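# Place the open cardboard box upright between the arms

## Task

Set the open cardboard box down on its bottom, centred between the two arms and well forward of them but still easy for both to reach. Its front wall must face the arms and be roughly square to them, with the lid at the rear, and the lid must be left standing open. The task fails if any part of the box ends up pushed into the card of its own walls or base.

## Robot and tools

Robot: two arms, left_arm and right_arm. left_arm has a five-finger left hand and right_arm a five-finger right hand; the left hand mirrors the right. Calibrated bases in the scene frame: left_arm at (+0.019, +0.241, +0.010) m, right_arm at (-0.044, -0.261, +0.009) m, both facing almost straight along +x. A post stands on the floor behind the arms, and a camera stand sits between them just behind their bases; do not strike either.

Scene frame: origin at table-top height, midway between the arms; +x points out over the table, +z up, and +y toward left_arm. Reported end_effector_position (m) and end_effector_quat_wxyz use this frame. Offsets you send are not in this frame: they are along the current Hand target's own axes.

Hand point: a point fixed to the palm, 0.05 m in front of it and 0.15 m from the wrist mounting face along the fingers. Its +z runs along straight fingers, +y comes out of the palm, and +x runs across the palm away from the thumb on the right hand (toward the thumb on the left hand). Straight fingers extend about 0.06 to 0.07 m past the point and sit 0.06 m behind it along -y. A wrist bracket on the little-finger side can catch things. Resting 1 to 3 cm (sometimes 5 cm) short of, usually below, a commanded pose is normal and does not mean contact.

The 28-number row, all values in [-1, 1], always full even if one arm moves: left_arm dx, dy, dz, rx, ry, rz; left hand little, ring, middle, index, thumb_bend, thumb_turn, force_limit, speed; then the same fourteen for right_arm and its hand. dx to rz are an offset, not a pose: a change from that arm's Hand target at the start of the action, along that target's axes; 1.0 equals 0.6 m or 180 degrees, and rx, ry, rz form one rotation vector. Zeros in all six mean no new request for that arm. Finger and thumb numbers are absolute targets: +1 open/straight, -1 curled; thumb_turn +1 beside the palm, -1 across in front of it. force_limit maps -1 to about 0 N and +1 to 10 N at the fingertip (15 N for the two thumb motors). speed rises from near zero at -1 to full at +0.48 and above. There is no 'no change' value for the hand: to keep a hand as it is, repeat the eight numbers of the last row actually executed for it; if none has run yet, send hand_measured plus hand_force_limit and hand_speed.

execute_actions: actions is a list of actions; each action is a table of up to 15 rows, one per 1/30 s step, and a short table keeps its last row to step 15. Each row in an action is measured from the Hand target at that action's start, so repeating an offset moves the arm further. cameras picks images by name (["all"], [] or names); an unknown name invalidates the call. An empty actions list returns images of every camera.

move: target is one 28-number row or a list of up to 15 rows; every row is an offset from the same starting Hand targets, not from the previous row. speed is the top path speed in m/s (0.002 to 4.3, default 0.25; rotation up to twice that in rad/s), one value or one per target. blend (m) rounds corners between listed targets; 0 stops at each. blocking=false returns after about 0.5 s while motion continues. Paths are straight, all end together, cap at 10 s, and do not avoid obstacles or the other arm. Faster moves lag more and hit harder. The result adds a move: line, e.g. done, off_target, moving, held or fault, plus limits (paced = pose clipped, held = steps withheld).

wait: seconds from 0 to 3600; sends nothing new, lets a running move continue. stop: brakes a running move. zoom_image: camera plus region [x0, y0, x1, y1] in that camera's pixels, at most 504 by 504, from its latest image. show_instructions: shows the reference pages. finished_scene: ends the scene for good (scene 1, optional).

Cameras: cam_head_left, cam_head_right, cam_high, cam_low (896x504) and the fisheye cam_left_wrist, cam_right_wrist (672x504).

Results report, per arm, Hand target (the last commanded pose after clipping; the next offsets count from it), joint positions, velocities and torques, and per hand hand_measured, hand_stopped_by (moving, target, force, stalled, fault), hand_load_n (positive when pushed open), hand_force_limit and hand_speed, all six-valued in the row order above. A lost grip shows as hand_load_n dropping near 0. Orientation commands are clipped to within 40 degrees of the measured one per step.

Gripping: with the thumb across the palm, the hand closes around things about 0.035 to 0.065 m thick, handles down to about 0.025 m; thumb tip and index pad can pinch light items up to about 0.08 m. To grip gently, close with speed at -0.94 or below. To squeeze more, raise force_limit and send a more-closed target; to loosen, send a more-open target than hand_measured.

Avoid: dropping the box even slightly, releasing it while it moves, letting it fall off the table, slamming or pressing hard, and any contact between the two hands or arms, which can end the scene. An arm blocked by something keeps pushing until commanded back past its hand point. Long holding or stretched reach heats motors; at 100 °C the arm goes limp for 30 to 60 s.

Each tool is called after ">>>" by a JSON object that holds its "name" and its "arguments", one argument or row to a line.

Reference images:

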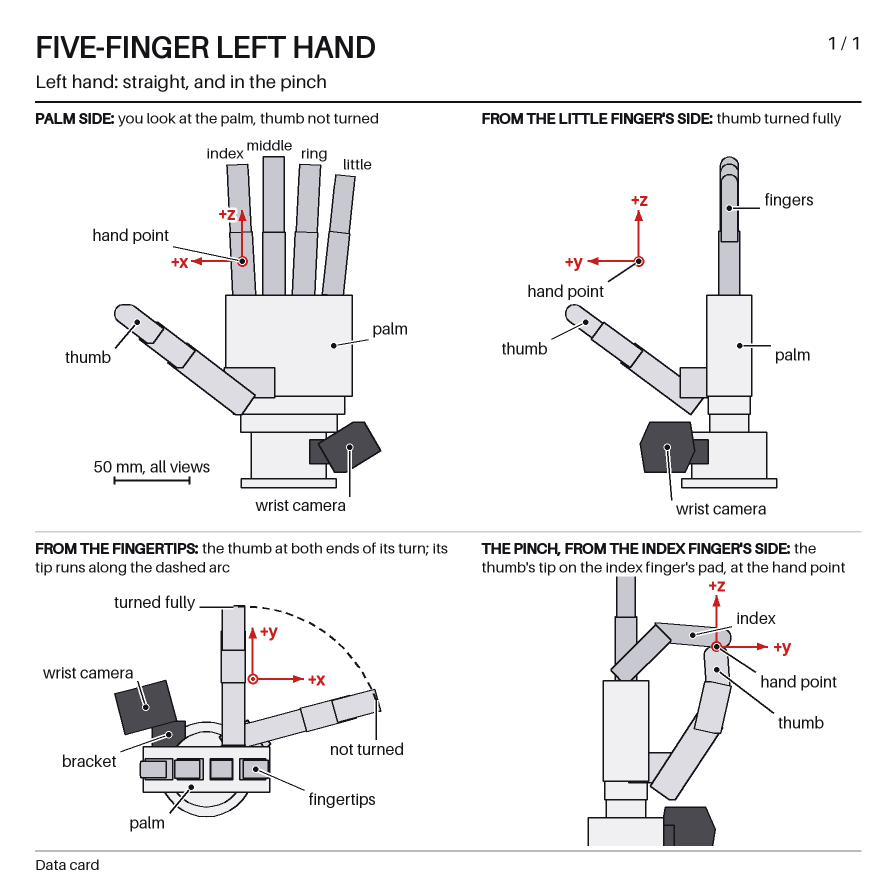

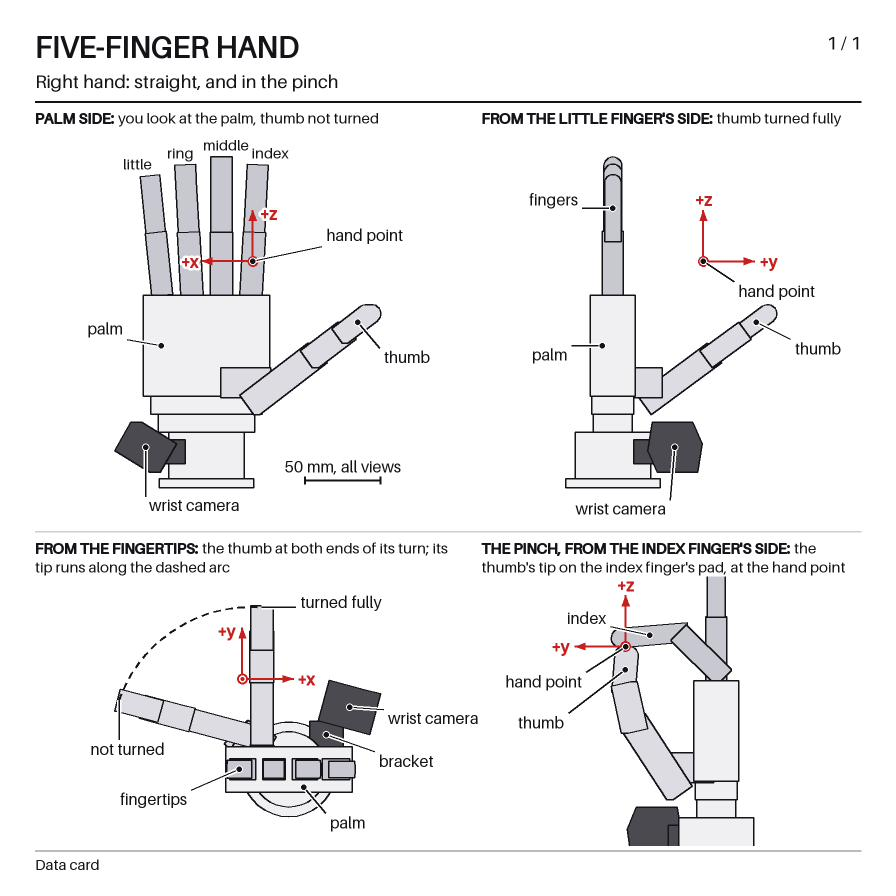

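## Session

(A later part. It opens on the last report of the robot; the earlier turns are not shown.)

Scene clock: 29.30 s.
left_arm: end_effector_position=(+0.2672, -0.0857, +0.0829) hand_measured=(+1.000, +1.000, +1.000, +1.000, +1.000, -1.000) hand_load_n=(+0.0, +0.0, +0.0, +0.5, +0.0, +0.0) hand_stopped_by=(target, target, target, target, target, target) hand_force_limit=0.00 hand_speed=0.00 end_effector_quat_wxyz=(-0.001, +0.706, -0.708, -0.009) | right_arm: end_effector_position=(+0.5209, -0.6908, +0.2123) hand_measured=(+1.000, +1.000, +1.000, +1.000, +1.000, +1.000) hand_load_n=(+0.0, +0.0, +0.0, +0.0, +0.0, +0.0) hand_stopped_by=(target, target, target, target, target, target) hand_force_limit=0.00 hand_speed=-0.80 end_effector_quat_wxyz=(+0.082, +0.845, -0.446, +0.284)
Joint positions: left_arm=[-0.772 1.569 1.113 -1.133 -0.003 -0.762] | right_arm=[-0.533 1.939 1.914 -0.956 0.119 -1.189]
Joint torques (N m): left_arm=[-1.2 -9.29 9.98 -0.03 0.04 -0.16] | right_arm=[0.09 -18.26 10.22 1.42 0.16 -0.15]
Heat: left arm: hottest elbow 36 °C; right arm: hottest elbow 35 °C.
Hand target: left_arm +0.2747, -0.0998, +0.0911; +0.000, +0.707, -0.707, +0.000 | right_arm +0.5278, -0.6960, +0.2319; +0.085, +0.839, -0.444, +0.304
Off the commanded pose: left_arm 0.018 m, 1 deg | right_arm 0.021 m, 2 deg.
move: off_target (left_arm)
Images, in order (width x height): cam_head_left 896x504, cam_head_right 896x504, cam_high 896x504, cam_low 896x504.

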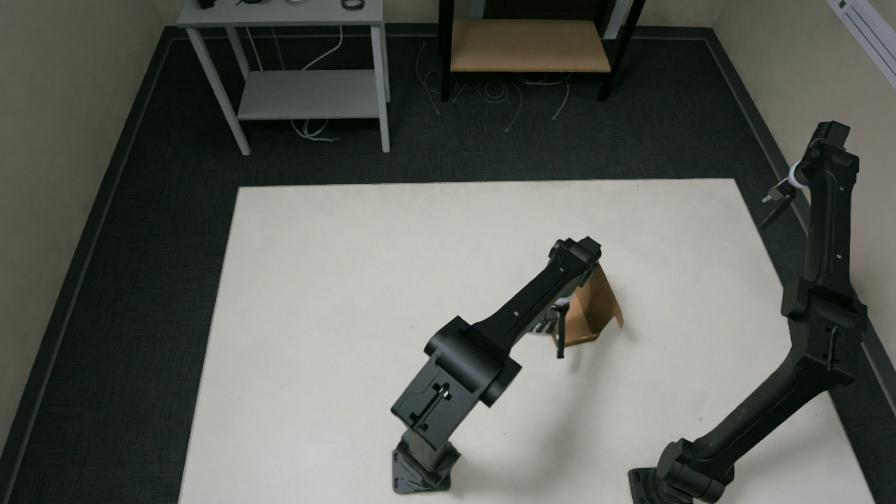

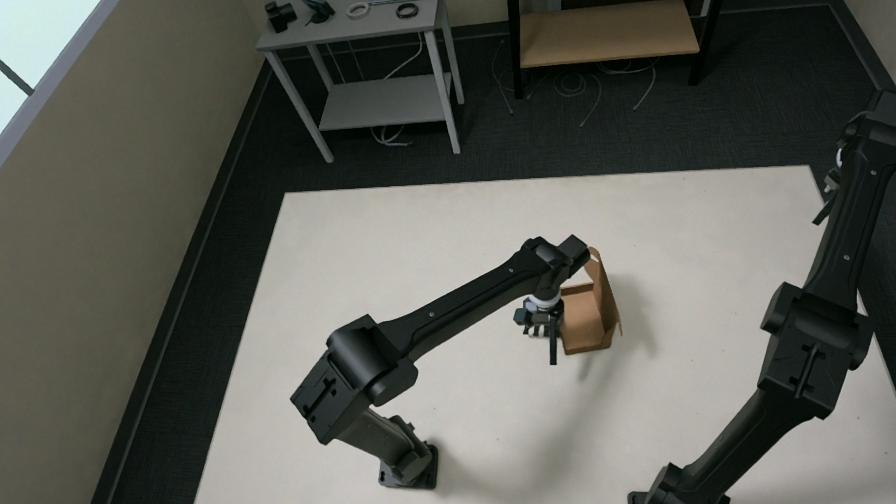

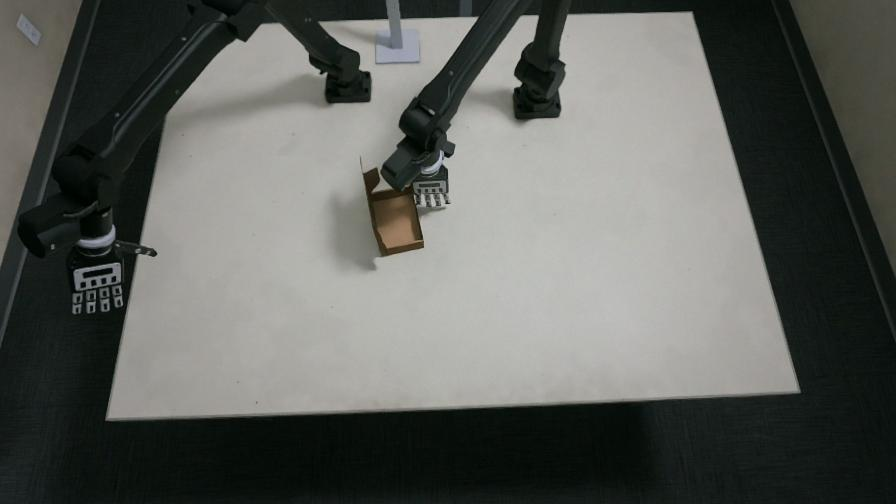

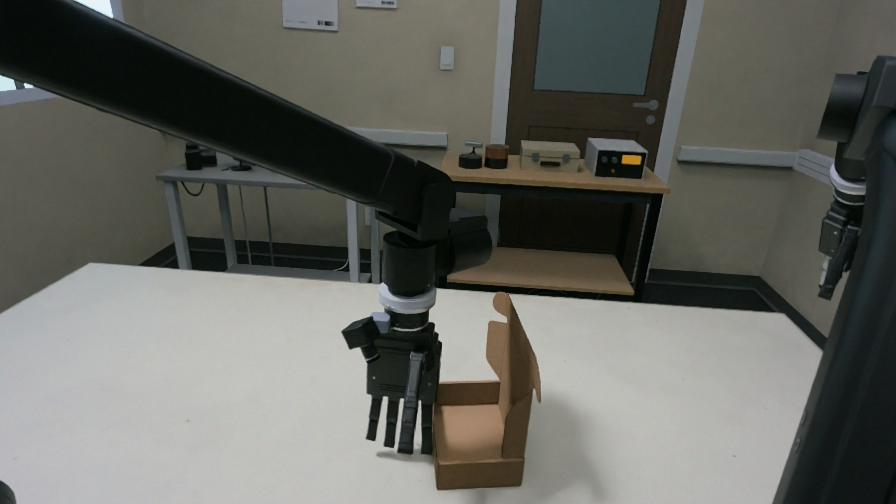

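>>> {"name": "move", "arguments": {
  "target": [
    [-0.0583,0.0667,0,0,0,0,1,1,1,1,1,-1,0,0,0,0,0,0,0,0,1,1,1,1,1,1,0,-0.8],
    [0.1083,0.0667,0,0,0,0,1,1,1,1,1,-1,0,0,0,0,0,0,0,0,1,1,1,1,1,1,0,-0.8]
  ],
  "speed": 0.1,
  "blend": [0.005,0],
  "cameras": ["cam_head_left","cam_head_right","cam_low","cam_high"]
}}

>>> {"name": "zoom_image", "arguments": {
  "camera": "cam_low",
  "region": [340, 290, 660, 504]
}}

>>> {"name": "zoom_image", "arguments": {
  "camera": "cam_head_right",
  "region": [440, 250, 640, 400]
}}

Scene clock: 33.40 s.
left_arm: end_effector_position=(+0.2292, -0.1491, +0.0826) hand_measured=(+1.000, +1.000, +1.000, +1.000, +1.000, -1.000) hand_load_n=(+0.0, +0.0, +0.0, +0.0, -0.5, +0.0) hand_stopped_by=(target, target, target, target, target, target) hand_force_limit=0.00 hand_speed=0.00 end_effector_quat_wxyz=(-0.003, +0.705, -0.709, -0.010) | right_arm: end_effector_position=(+0.5209, -0.6908, +0.2123) hand_measured=(+1.000, +1.000, +1.000, +1.000, +1.000, +1.000) hand_load_n=(+0.5, -0.5, +0.0, +0.0, +0.0, +0.0) hand_stopped_by=(target, target, target, target, target, target) hand_force_limit=0.00 hand_speed=-0.80 end_effector_quat_wxyz=(+0.082, +0.845, -0.446, +0.284)
Joint positions: left_arm=[-0.933 1.624 1.181 -1.147 -0.003 -0.921] | right_arm=[-0.533 1.939 1.914 -0.956 0.119 -1.189]
Joint torques (N m): left_arm=[-1.32 -10.17 10.06 -0.01 0.05 -0.16] | right_arm=[0.15 -18.49 10.26 1.48 0.16 -0.15]
Heat: left arm: hottest elbow 36 °C; right arm: hottest elbow 36 °C.
Hand target: left_arm +0.2347, -0.1647, +0.0911; +0.000, +0.707, -0.707, +0.000 | right_arm +0.5278, -0.6960, +0.2319; +0.085, +0.839, -0.444, +0.304
Off the commanded pose: left_arm 0.019 m, 1 deg | right_arm 0.021 m, 2 deg.
move: off_target (left_arm)
Images, in order (width x height): cam_head_left 896x504, cam_head_right 896x504, cam_high 896x504, cam_low 896x504.

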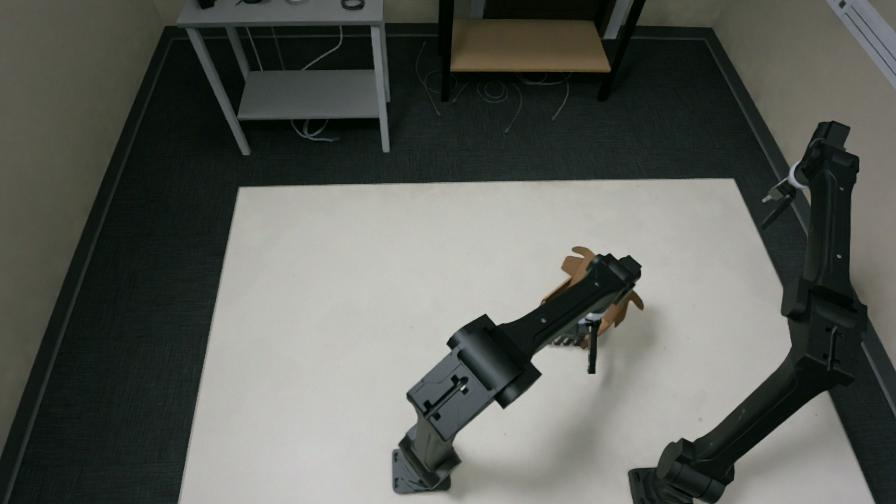

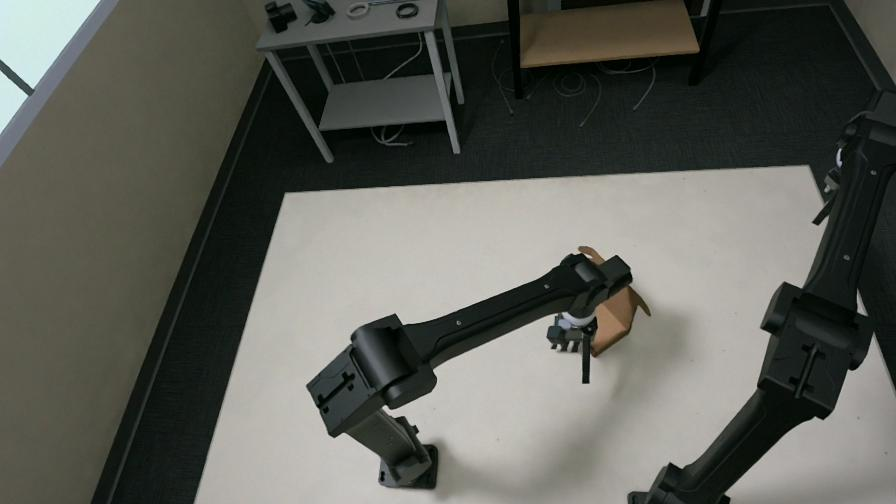

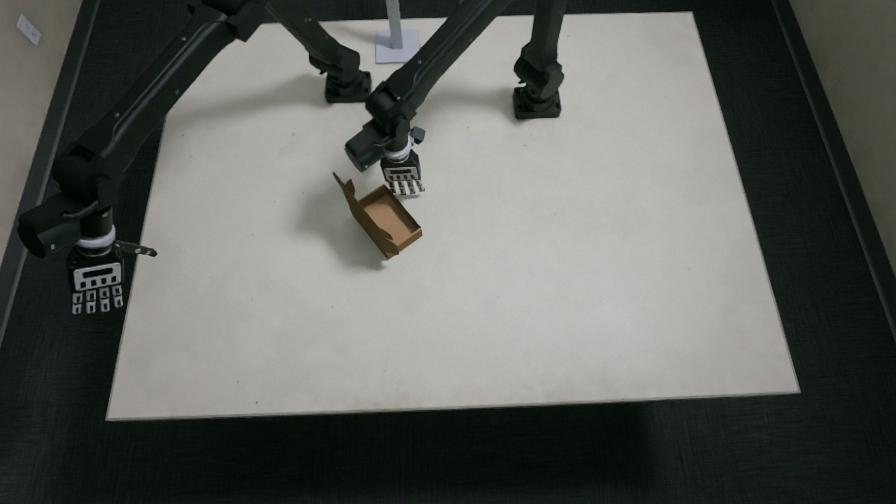

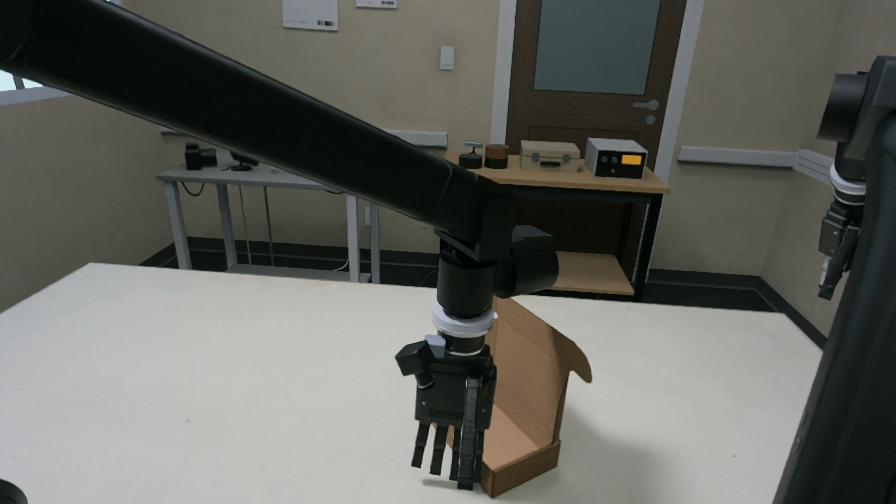

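Scaled by 1.575 from the camera's image (finer frame: 1280x720).

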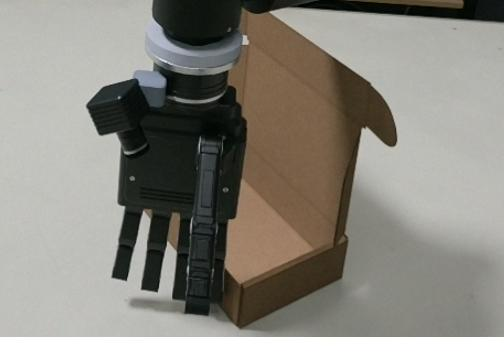

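Scaled by 2.520 from the camera's image (finer frame: 1280x720).

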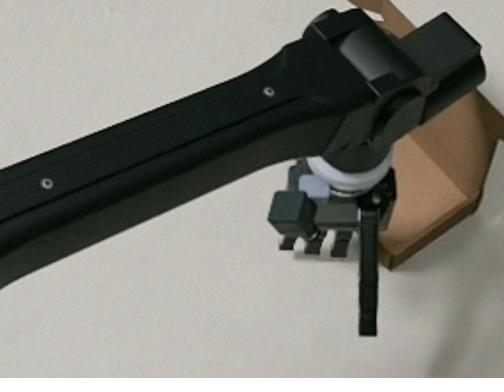

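>>> {"name": "move", "arguments": {
  "target": [
    [0.075,-0.02,0,0,0,0,1,1,1,1,1,-1,0,0,0,0,0,0,0,0,1,1,1,1,1,1,0,-0.8],
    [0.1417,-0.0583,0,0,0,0,1,1,1,1,1,-1,0,0,0,0,0,0,0,0,1,1,1,1,1,1,0,-0.8]
  ],
  "speed": 0.1,
  "blend": [0.01,0],
  "cameras": ["cam_head_left","cam_head_right","cam_low","cam_high"]
}}

>>> {"name": "zoom_image", "arguments": {
  "camera": "cam_low",
  "region": [340, 290, 660, 504]
}}

>>> {"name": "zoom_image", "arguments": {
  "camera": "cam_high",
  "region": [290, 150, 490, 300]
}}

Scene clock: 36.33 s.
left_arm: end_effector_position=(+0.2670, -0.2339, +0.0851) hand_measured=(+1.000, +1.000, +1.000, +1.000, +1.000, -1.000) hand_load_n=(+0.0, +0.0, +0.0, +0.0, -0.5, +0.0) hand_stopped_by=(target, target, target, target, target, target) hand_force_limit=0.00 hand_speed=0.00 end_effector_quat_wxyz=(-0.003, +0.706, -0.708, -0.008) | right_arm: end_effector_position=(+0.5209, -0.6908, +0.2123) hand_measured=(+1.000, +1.000, +1.000, +1.000, +1.000, +1.000) hand_load_n=(+0.0, +0.0, +0.0, +0.0, +0.0, +0.0) hand_stopped_by=(target, target, target, target, target, target) hand_force_limit=0.00 hand_speed=-0.80 end_effector_quat_wxyz=(+0.082, +0.845, -0.446, +0.284)
Joint positions: left_arm=[-0.972 1.837 1.478 -1.228 -0.003 -0.962] | right_arm=[-0.533 1.939 1.914 -0.956 0.119 -1.189]
Joint torques (N m): left_arm=[-1.44 -13.33 10.37 -0.01 0.04 -0.16] | right_arm=[0.38 -18.2 10.18 1.46 0.15 -0.14]
Motor temperatures (°C): left_arm=[31 32 37 32 30 30] | right_arm=[29 34 36 32 32 31]
Heat: left arm: hottest elbow 37 °C; right arm: hottest elbow 36 °C.
Hand target: left_arm +0.2696, -0.2498, +0.0912; +0.000, +0.707, -0.707, +0.000 | right_arm +0.5278, -0.6960, +0.2319; +0.085, +0.839, -0.444, +0.304
Off the commanded pose: left_arm 0.017 m, 1 deg | right_arm 0.021 m, 2 deg.
move: off_target (left_arm)
Images, in order (width x height): cam_head_left 896x504, cam_head_right 896x504, cam_high 896x504, cam_low 896x504.

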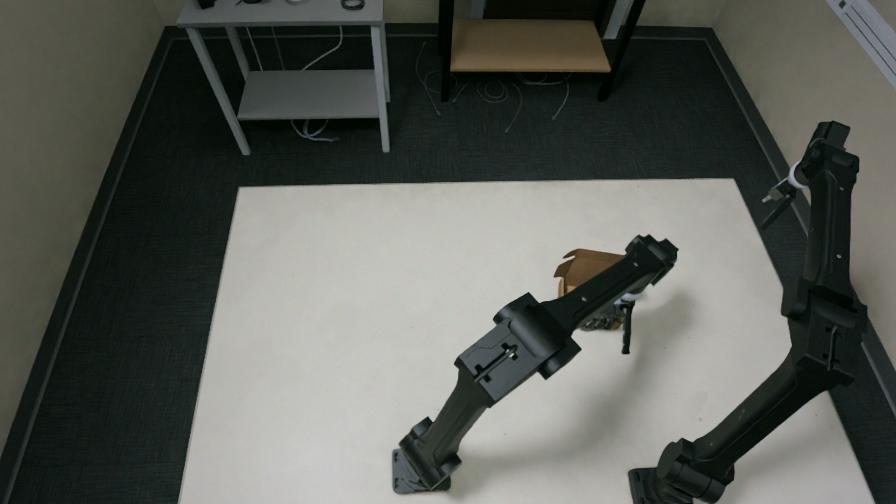

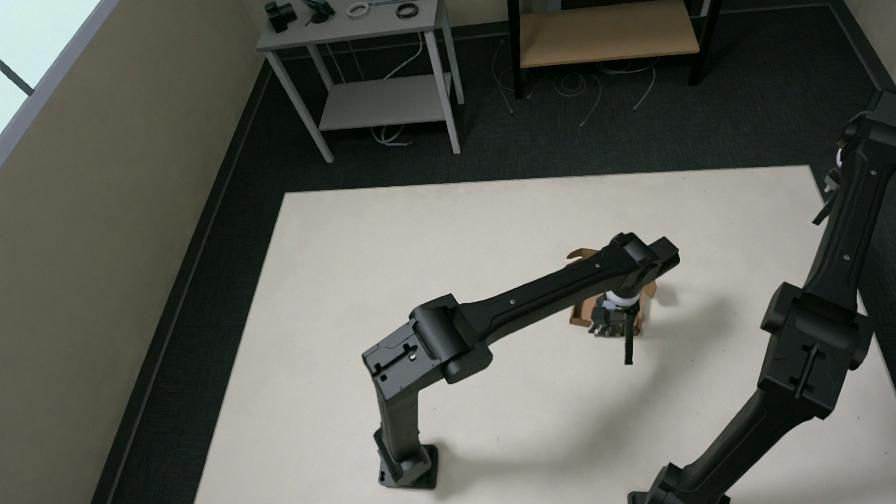

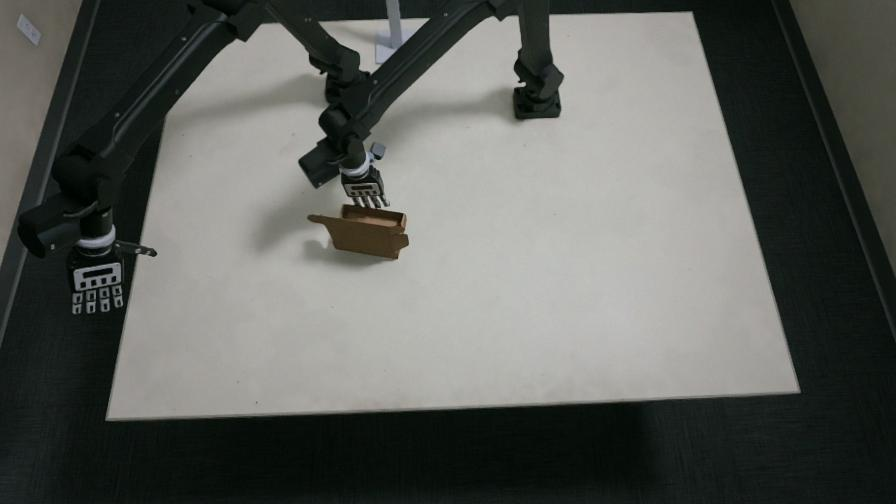

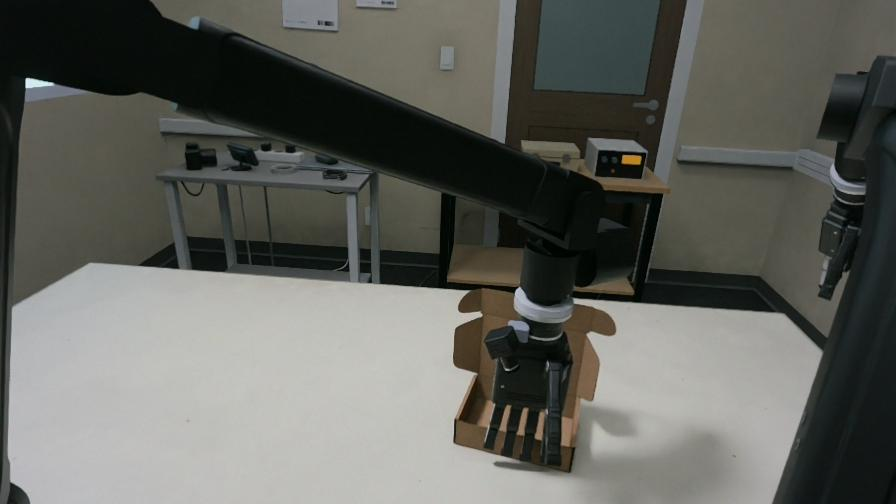

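Scaled by 1.575 from the camera's image (finer frame: 1280x720).

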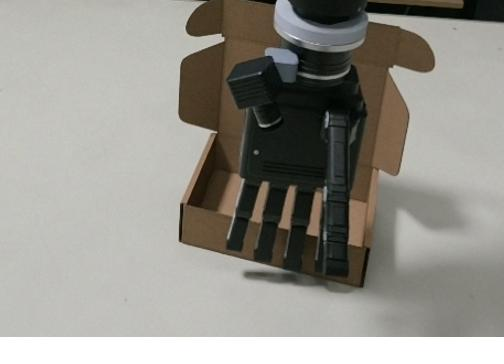

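Scaled by 2.520 from the camera's image (finer frame: 1280x720).

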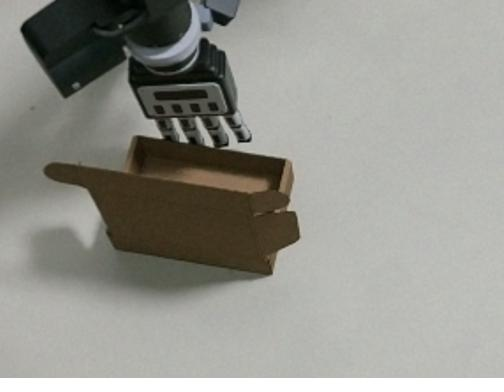

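>>> {"name": "move", "arguments": {
  "target": [
    [-0.025,0.008,0,0,0,0,1,1,1,1,1,-1,0,0,0,0,0,0,0,0,1,1,1,1,1,1,0,-0.8],
    [-0.0333,-0.1,0,0,0,0,1,1,1,1,1,-1,0,0,0,0,0,0,0,0,1,1,1,1,1,1,0,-0.8]
  ],
  "speed": 0.08,
  "blend": [0.003,0],
  "cameras": ["cam_head_left","cam_head_right","cam_low","cam_high"]
}}

>>> {"name": "zoom_image", "arguments": {
  "camera": "cam_low",
  "region": [340, 290, 660, 504]
}}

>>> {"name": "zoom_image", "arguments": {
  "camera": "cam_high",
  "region": [290, 170, 490, 320]
}}

Scene clock: 42.43 s.
left_arm: end_effector_position=(+0.3173, -0.2221, +0.0860) hand_measured=(+1.000, +1.000, +1.000, +1.000, +1.000, -1.000) hand_load_n=(+0.0, +0.0, +0.0, +0.0, +0.0, +0.0) hand_stopped_by=(target, target, target, target, target, target) hand_force_limit=0.00 hand_speed=0.00 end_effector_quat_wxyz=(-0.002, +0.709, -0.706, -0.007) | right_arm: end_effector_position=(+0.5209, -0.6908, +0.2123) hand_measured=(+1.000, +1.000, +1.000, +1.000, +1.000, +1.000) hand_load_n=(+0.0, +0.0, +0.5, +0.0, +0.0, +0.0) hand_stopped_by=(target, target, target, target, target, target) hand_force_limit=0.00 hand_speed=-0.80 end_effector_quat_wxyz=(+0.082, +0.845, -0.446, +0.284)
Joint positions: left_arm=[-0.886 1.886 1.553 -1.253 -0.003 -0.883] | right_arm=[-0.533 1.939 1.914 -0.956 0.119 -1.189]
Joint torques (N m): left_arm=[0.67 -14.04 10.44 -0.02 0.04 0.07] | right_arm=[0.26 -18.43 10.21 1.46 0.15 -0.15]
Heat: left arm: hottest elbow 37 °C; right arm: hottest elbow 37 °C.
Hand target: left_arm +0.3296, -0.2298, +0.0912; +0.000, +0.707, -0.707, +0.000 | right_arm +0.5278, -0.6960, +0.2319; +0.085, +0.839, -0.444, +0.304
Off the commanded pose: left_arm 0.015 m, 1 deg | right_arm 0.021 m, 2 deg.
move: off_target (left_arm)
Images, in order (width x height): cam_head_left 896x504, cam_head_right 896x504, cam_high 896x504, cam_low 896x504.

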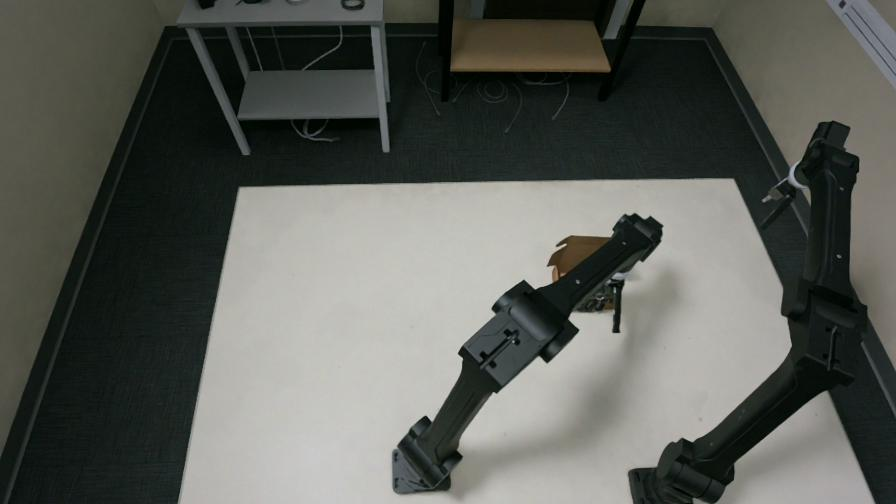

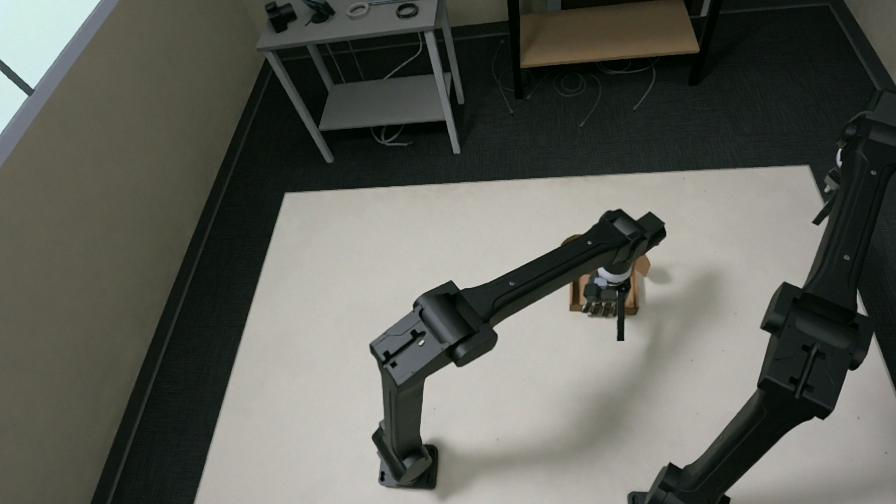

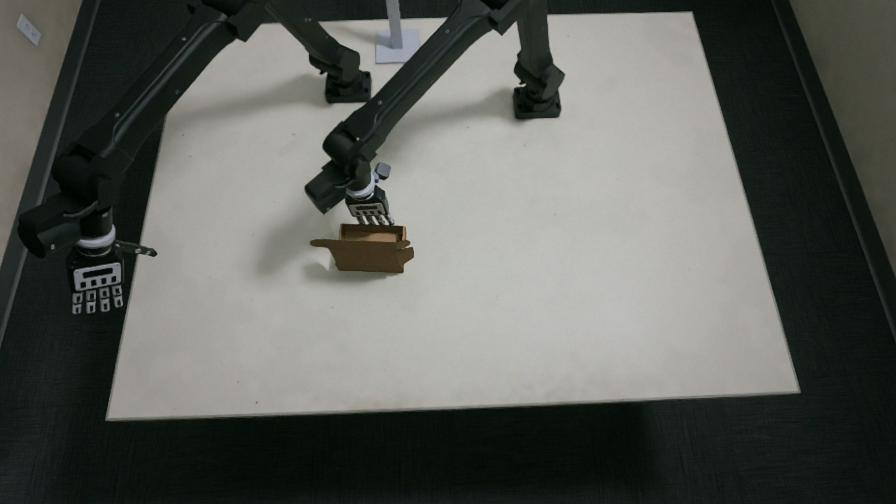

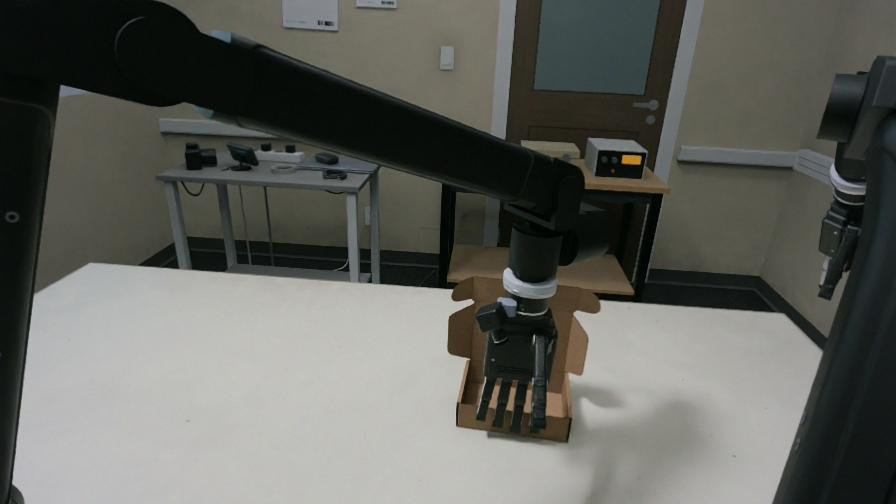

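Scaled by 1.575 from the camera's image (finer frame: 1280x720).

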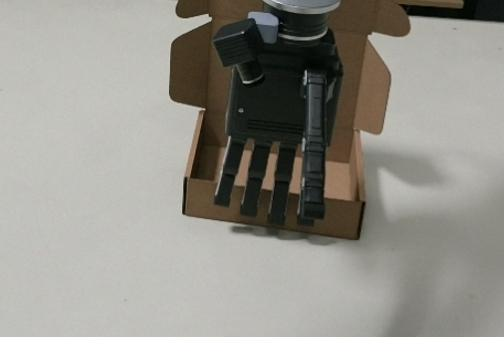

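Scaled by 2.520 from the camera's image (finer frame: 1280x720).

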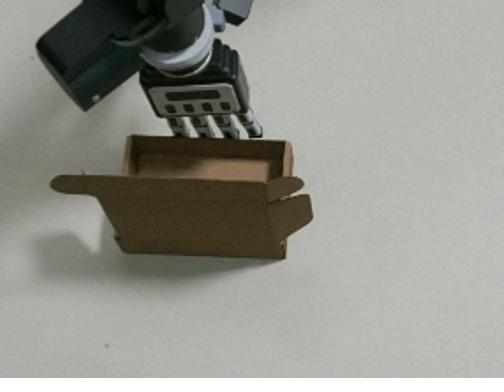

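>>> {"name": "move", "arguments": {
  "target": [
    [-0.0167,0.025,0,0,0,0,1,1,1,1,1,-1,0,0,0,0,0,0,0,0,1,1,1,1,1,1,0,-0.8],
    [-0.0167,0.025,-0.0917,0,0,0,1,1,1,1,1,-1,0,0,0,0,0,0,0,0,1,1,1,1,1,1,0,-0.8],
    [-0.03,-0.0917,-0.0917,0,0,0,1,1,1,1,1,-1,0,0,0,0,0,0,0,0,1,1,1,1,1,1,0,-0.8]
  ],
  "speed": 0.15,
  "blend": [0.005,0.02,0],
  "cameras": ["cam_head_left","cam_head_right","cam_low","cam_high","cam_left_wrist"]
}}

>>> {"name": "zoom_image", "arguments": {
  "camera": "cam_low",
  "region": [340, 240, 660, 454]
}}

>>> {"name": "zoom_image", "arguments": {
  "camera": "cam_high",
  "region": [290, 170, 490, 320]
}}

Scene clock: 46.40 s.
left_arm: end_effector_position=(+0.3755, -0.2039, +0.1379) hand_measured=(+1.000, +1.000, +1.000, +1.000, +1.000, -1.000) hand_load_n=(+0.0, +0.0, +0.0, +0.0, +0.0, +0.0) hand_stopped_by=(target, target, target, target, target, target) hand_force_limit=0.00 hand_speed=0.00 end_effector_quat_wxyz=(-0.001, +0.711, -0.703, -0.011) | right_arm: end_effector_position=(+0.5209, -0.6908, +0.2123) hand_measured=(+1.000, +1.000, +1.000, +1.000, +1.000, +1.000) hand_load_n=(+0.0, +0.0, +0.0, +0.0, +0.0, +0.0) hand_stopped_by=(target, target, target, target, target, target) hand_force_limit=0.00 hand_speed=-0.80 end_effector_quat_wxyz=(+0.082, +0.845, -0.446, +0.284)
Joint positions: left_arm=[-0.789 1.922 1.747 -1.417 -0.003 -0.794] | right_arm=[-0.533 1.939 1.914 -0.956 0.119 -1.189]
Joint torques (N m): left_arm=[-0.03 -15.21 10.8 -0.03 0.06 0.07] | right_arm=[0.26 -18.49 10.24 1.47 0.15 -0.14]
Heat: left arm: hottest elbow 38 °C; right arm: hottest elbow 37 °C.
Hand target: left_arm +0.3846, -0.2118, +0.1463; +0.000, +0.707, -0.707, +0.000 | right_arm +0.5278, -0.6960, +0.2319; +0.085, +0.839, -0.444, +0.304
Off the commanded pose: left_arm 0.015 m, 1 deg | right_arm 0.021 m, 2 deg.
move: off_target (left_arm)
cam_left_wrist: T_world_to_cam=[[0.96877, -0.2355, -0.07767, -0.39309], [-0.16925, -0.85684, 0.48701, -0.17504], [-0.18124, -0.45866, -0.86993, 0.21195]] pos_world=[0.3896, -0.14534, 0.2391]
Images, in order (width x height): cam_head_left 896x504, cam_head_right 896x504, cam_high 896x504, cam_low 896x504, cam_left_wrist 672x504.

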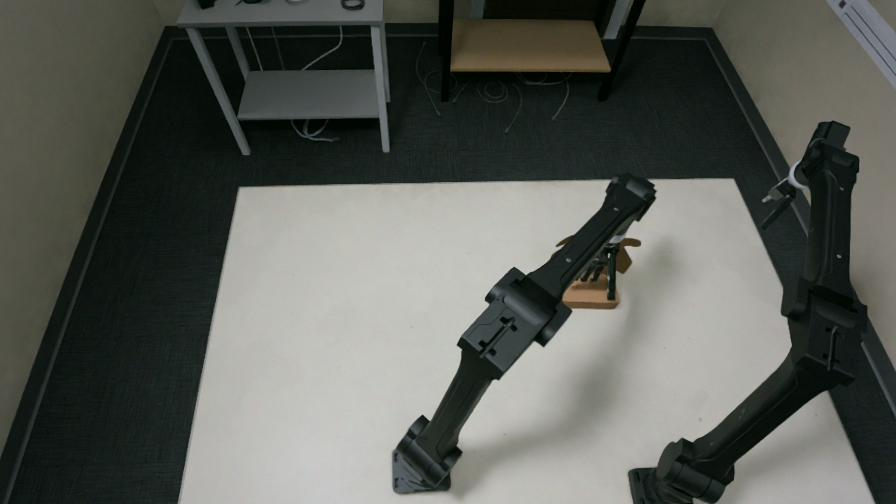

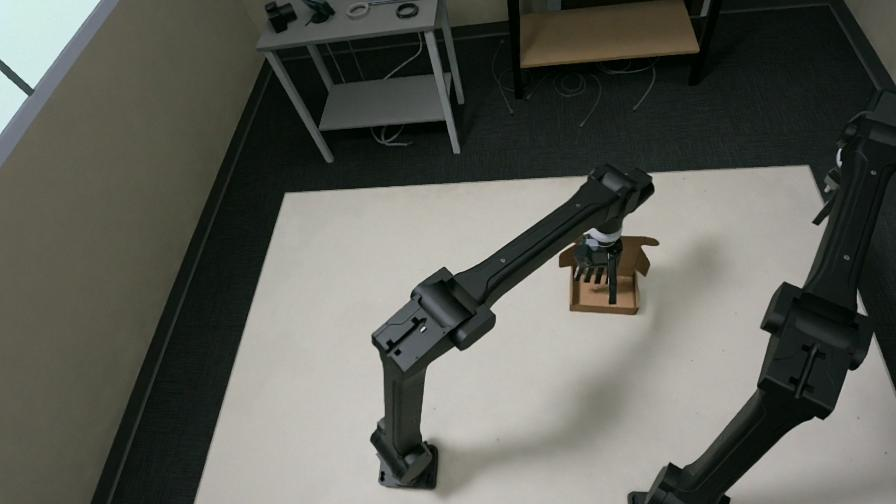

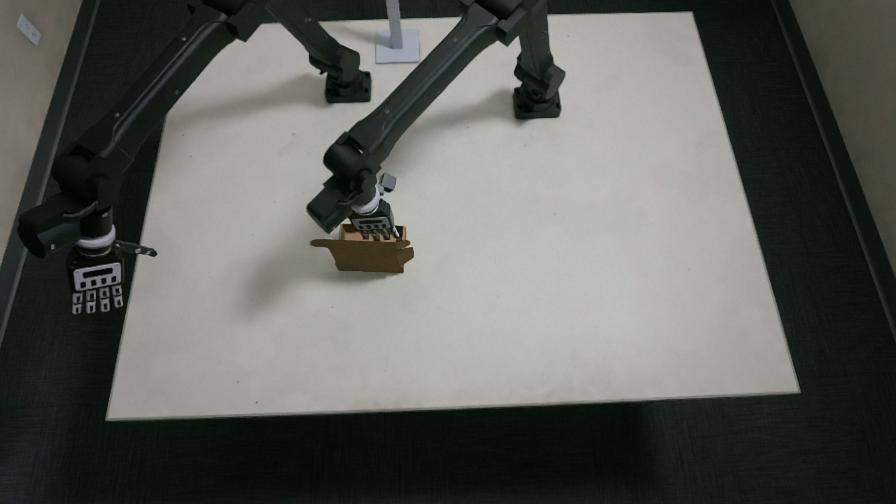

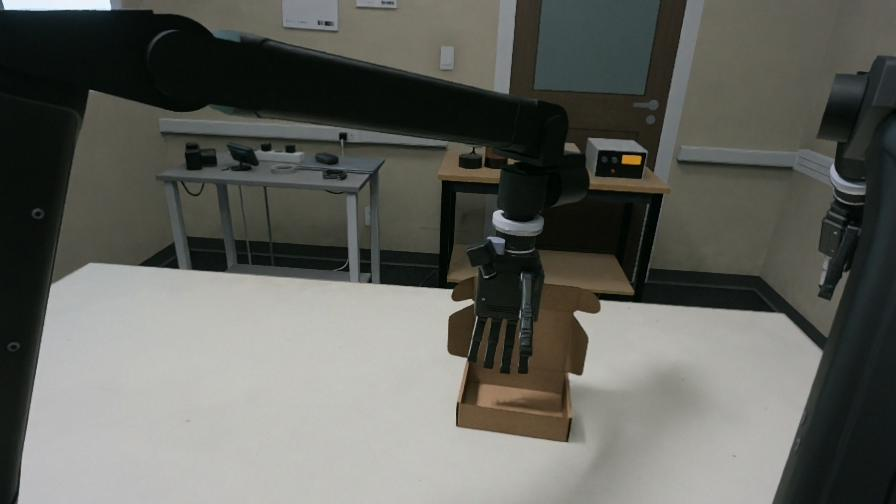

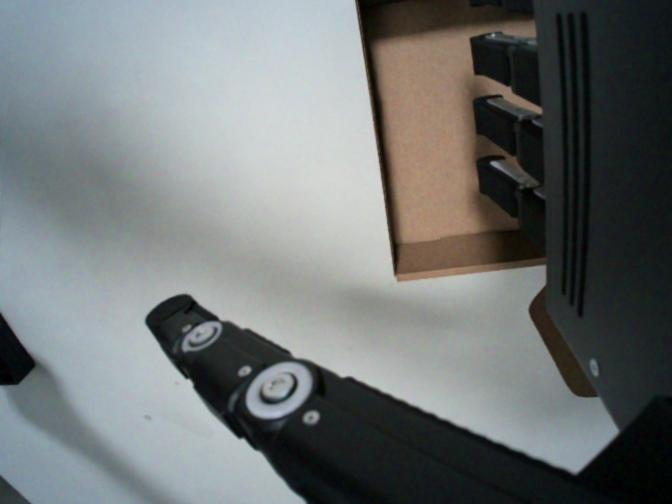

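Scaled by 1.575 from the camera's image (finer frame: 1280x720).

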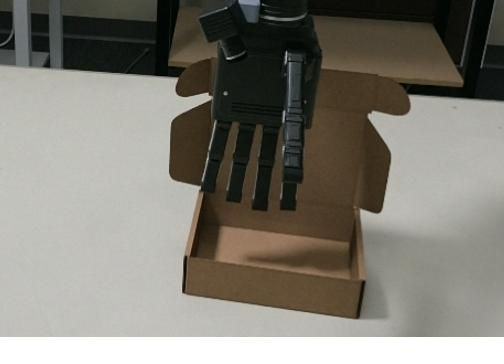

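Scaled by 2.520 from the camera's image (finer frame: 1280x720).

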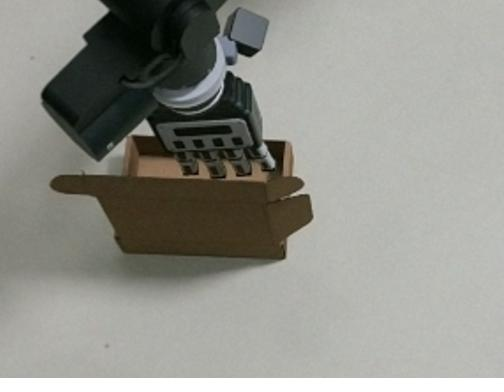

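>>> {"name": "move", "arguments": {
  "target": [
    [0.0167,0,0.02,0,0,0,1,1,1,1,1,-1,0,0,0,0,0,0,0,0,1,1,1,1,1,1,0,-0.8],
    [0.0167,0,0.0917,0,0,0,1,1,1,1,1,-1,0,0,0,0,0,0,0,0,1,1,1,1,1,1,0,-0.8]
  ],
  "speed": 0.1,
  "blend": [0.01,0],
  "cameras": ["cam_low","cam_high","cam_left_wrist"]
}}

>>> {"name": "zoom_image", "arguments": {
  "camera": "cam_low",
  "region": [340, 240, 660, 454]
}}

Scene clock: 48.67 s.
left_arm: end_effector_position=(+0.3876, -0.2159, +0.1020) hand_measured=(+1.000, +1.000, +1.000, +1.000, +1.000, -1.000) hand_load_n=(+0.0, +0.0, +0.0, -0.5, -0.5, +0.0) hand_stopped_by=(target, target, target, target, target, target) hand_force_limit=0.00 hand_speed=0.00 end_effector_quat_wxyz=(-0.001, +0.711, -0.703, +0.002) | right_arm: end_effector_position=(+0.5209, -0.6908, +0.2123) hand_measured=(+1.000, +1.000, +1.000, +1.000, +1.000, +1.000) hand_load_n=(+0.0, +0.5, +0.0, +0.0, +0.0, +0.0) hand_stopped_by=(target, target, target, target, target, target) hand_force_limit=0.00 hand_speed=-0.80 end_effector_quat_wxyz=(+0.082, +0.845, -0.446, +0.284)
Joint positions: left_arm=[-0.789 1.969 1.725 -1.322 -0.003 -0.794] | right_arm=[-0.533 1.939 1.914 -0.956 0.119 -1.189]
Joint torques (N m): left_arm=[-0.97 -15.62 7.46 1.01 0.06 -0.07] | right_arm=[0.26 -18.26 10.21 1.48 0.14 -0.16]
Heat: left arm: hottest elbow 38 °C; right arm: hottest elbow 37 °C.
Hand target: left_arm +0.3846, -0.2219, +0.0913; +0.000, +0.707, -0.707, +0.000 | right_arm +0.5278, -0.6960, +0.2319; +0.085, +0.839, -0.444, +0.304
Off the commanded pose: left_arm 0.013 m, 1 deg | right_arm 0.021 m, 2 deg.
move: off_target (left_arm); blend cut to 0.0078 m at target 1
cam_left_wrist: T_world_to_cam=[[0.97001, -0.23668, -0.05541, -0.41344], [-0.17833, -0.84779, 0.49945, -0.16161], [-0.16519, -0.47459, -0.86457, 0.16708]] pos_world=[0.39982, -0.15557, 0.20226]
Images, in order (width x height): cam_high 896x504, cam_low 896x504, cam_left_wrist 672x504.

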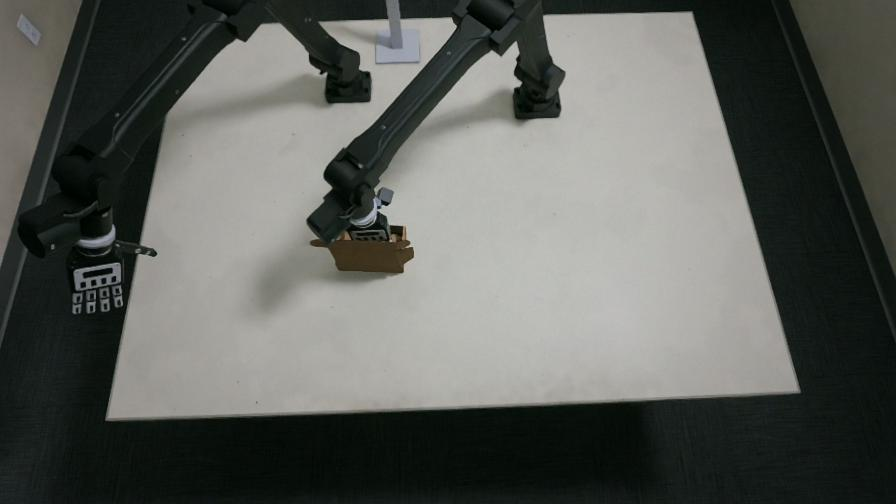

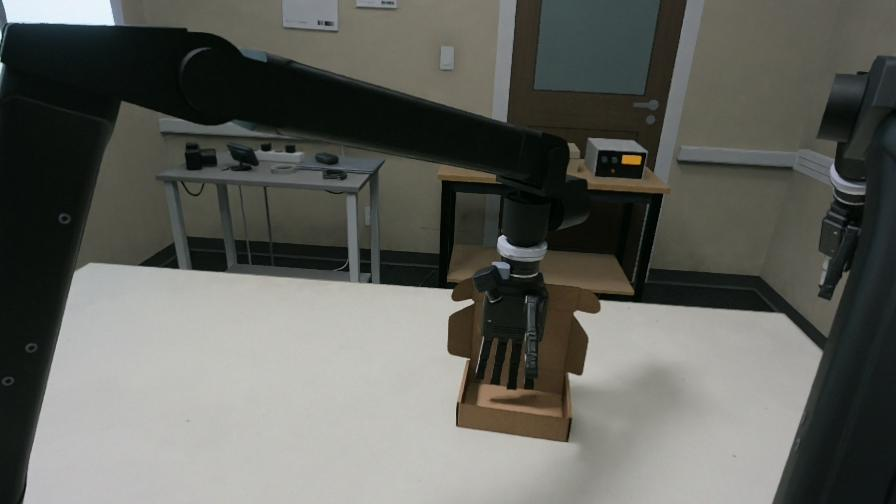

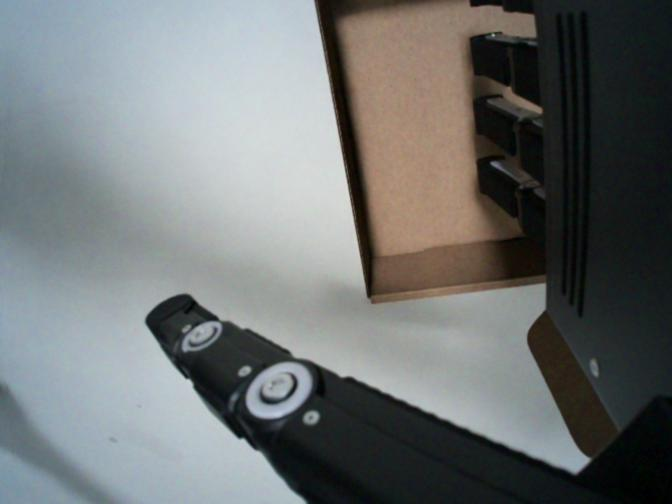

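Scaled by 1.575 from the camera's image (finer frame: 1280x720).

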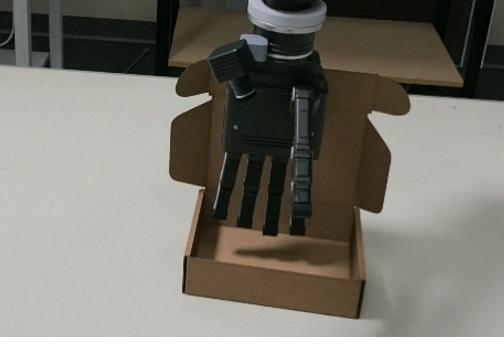

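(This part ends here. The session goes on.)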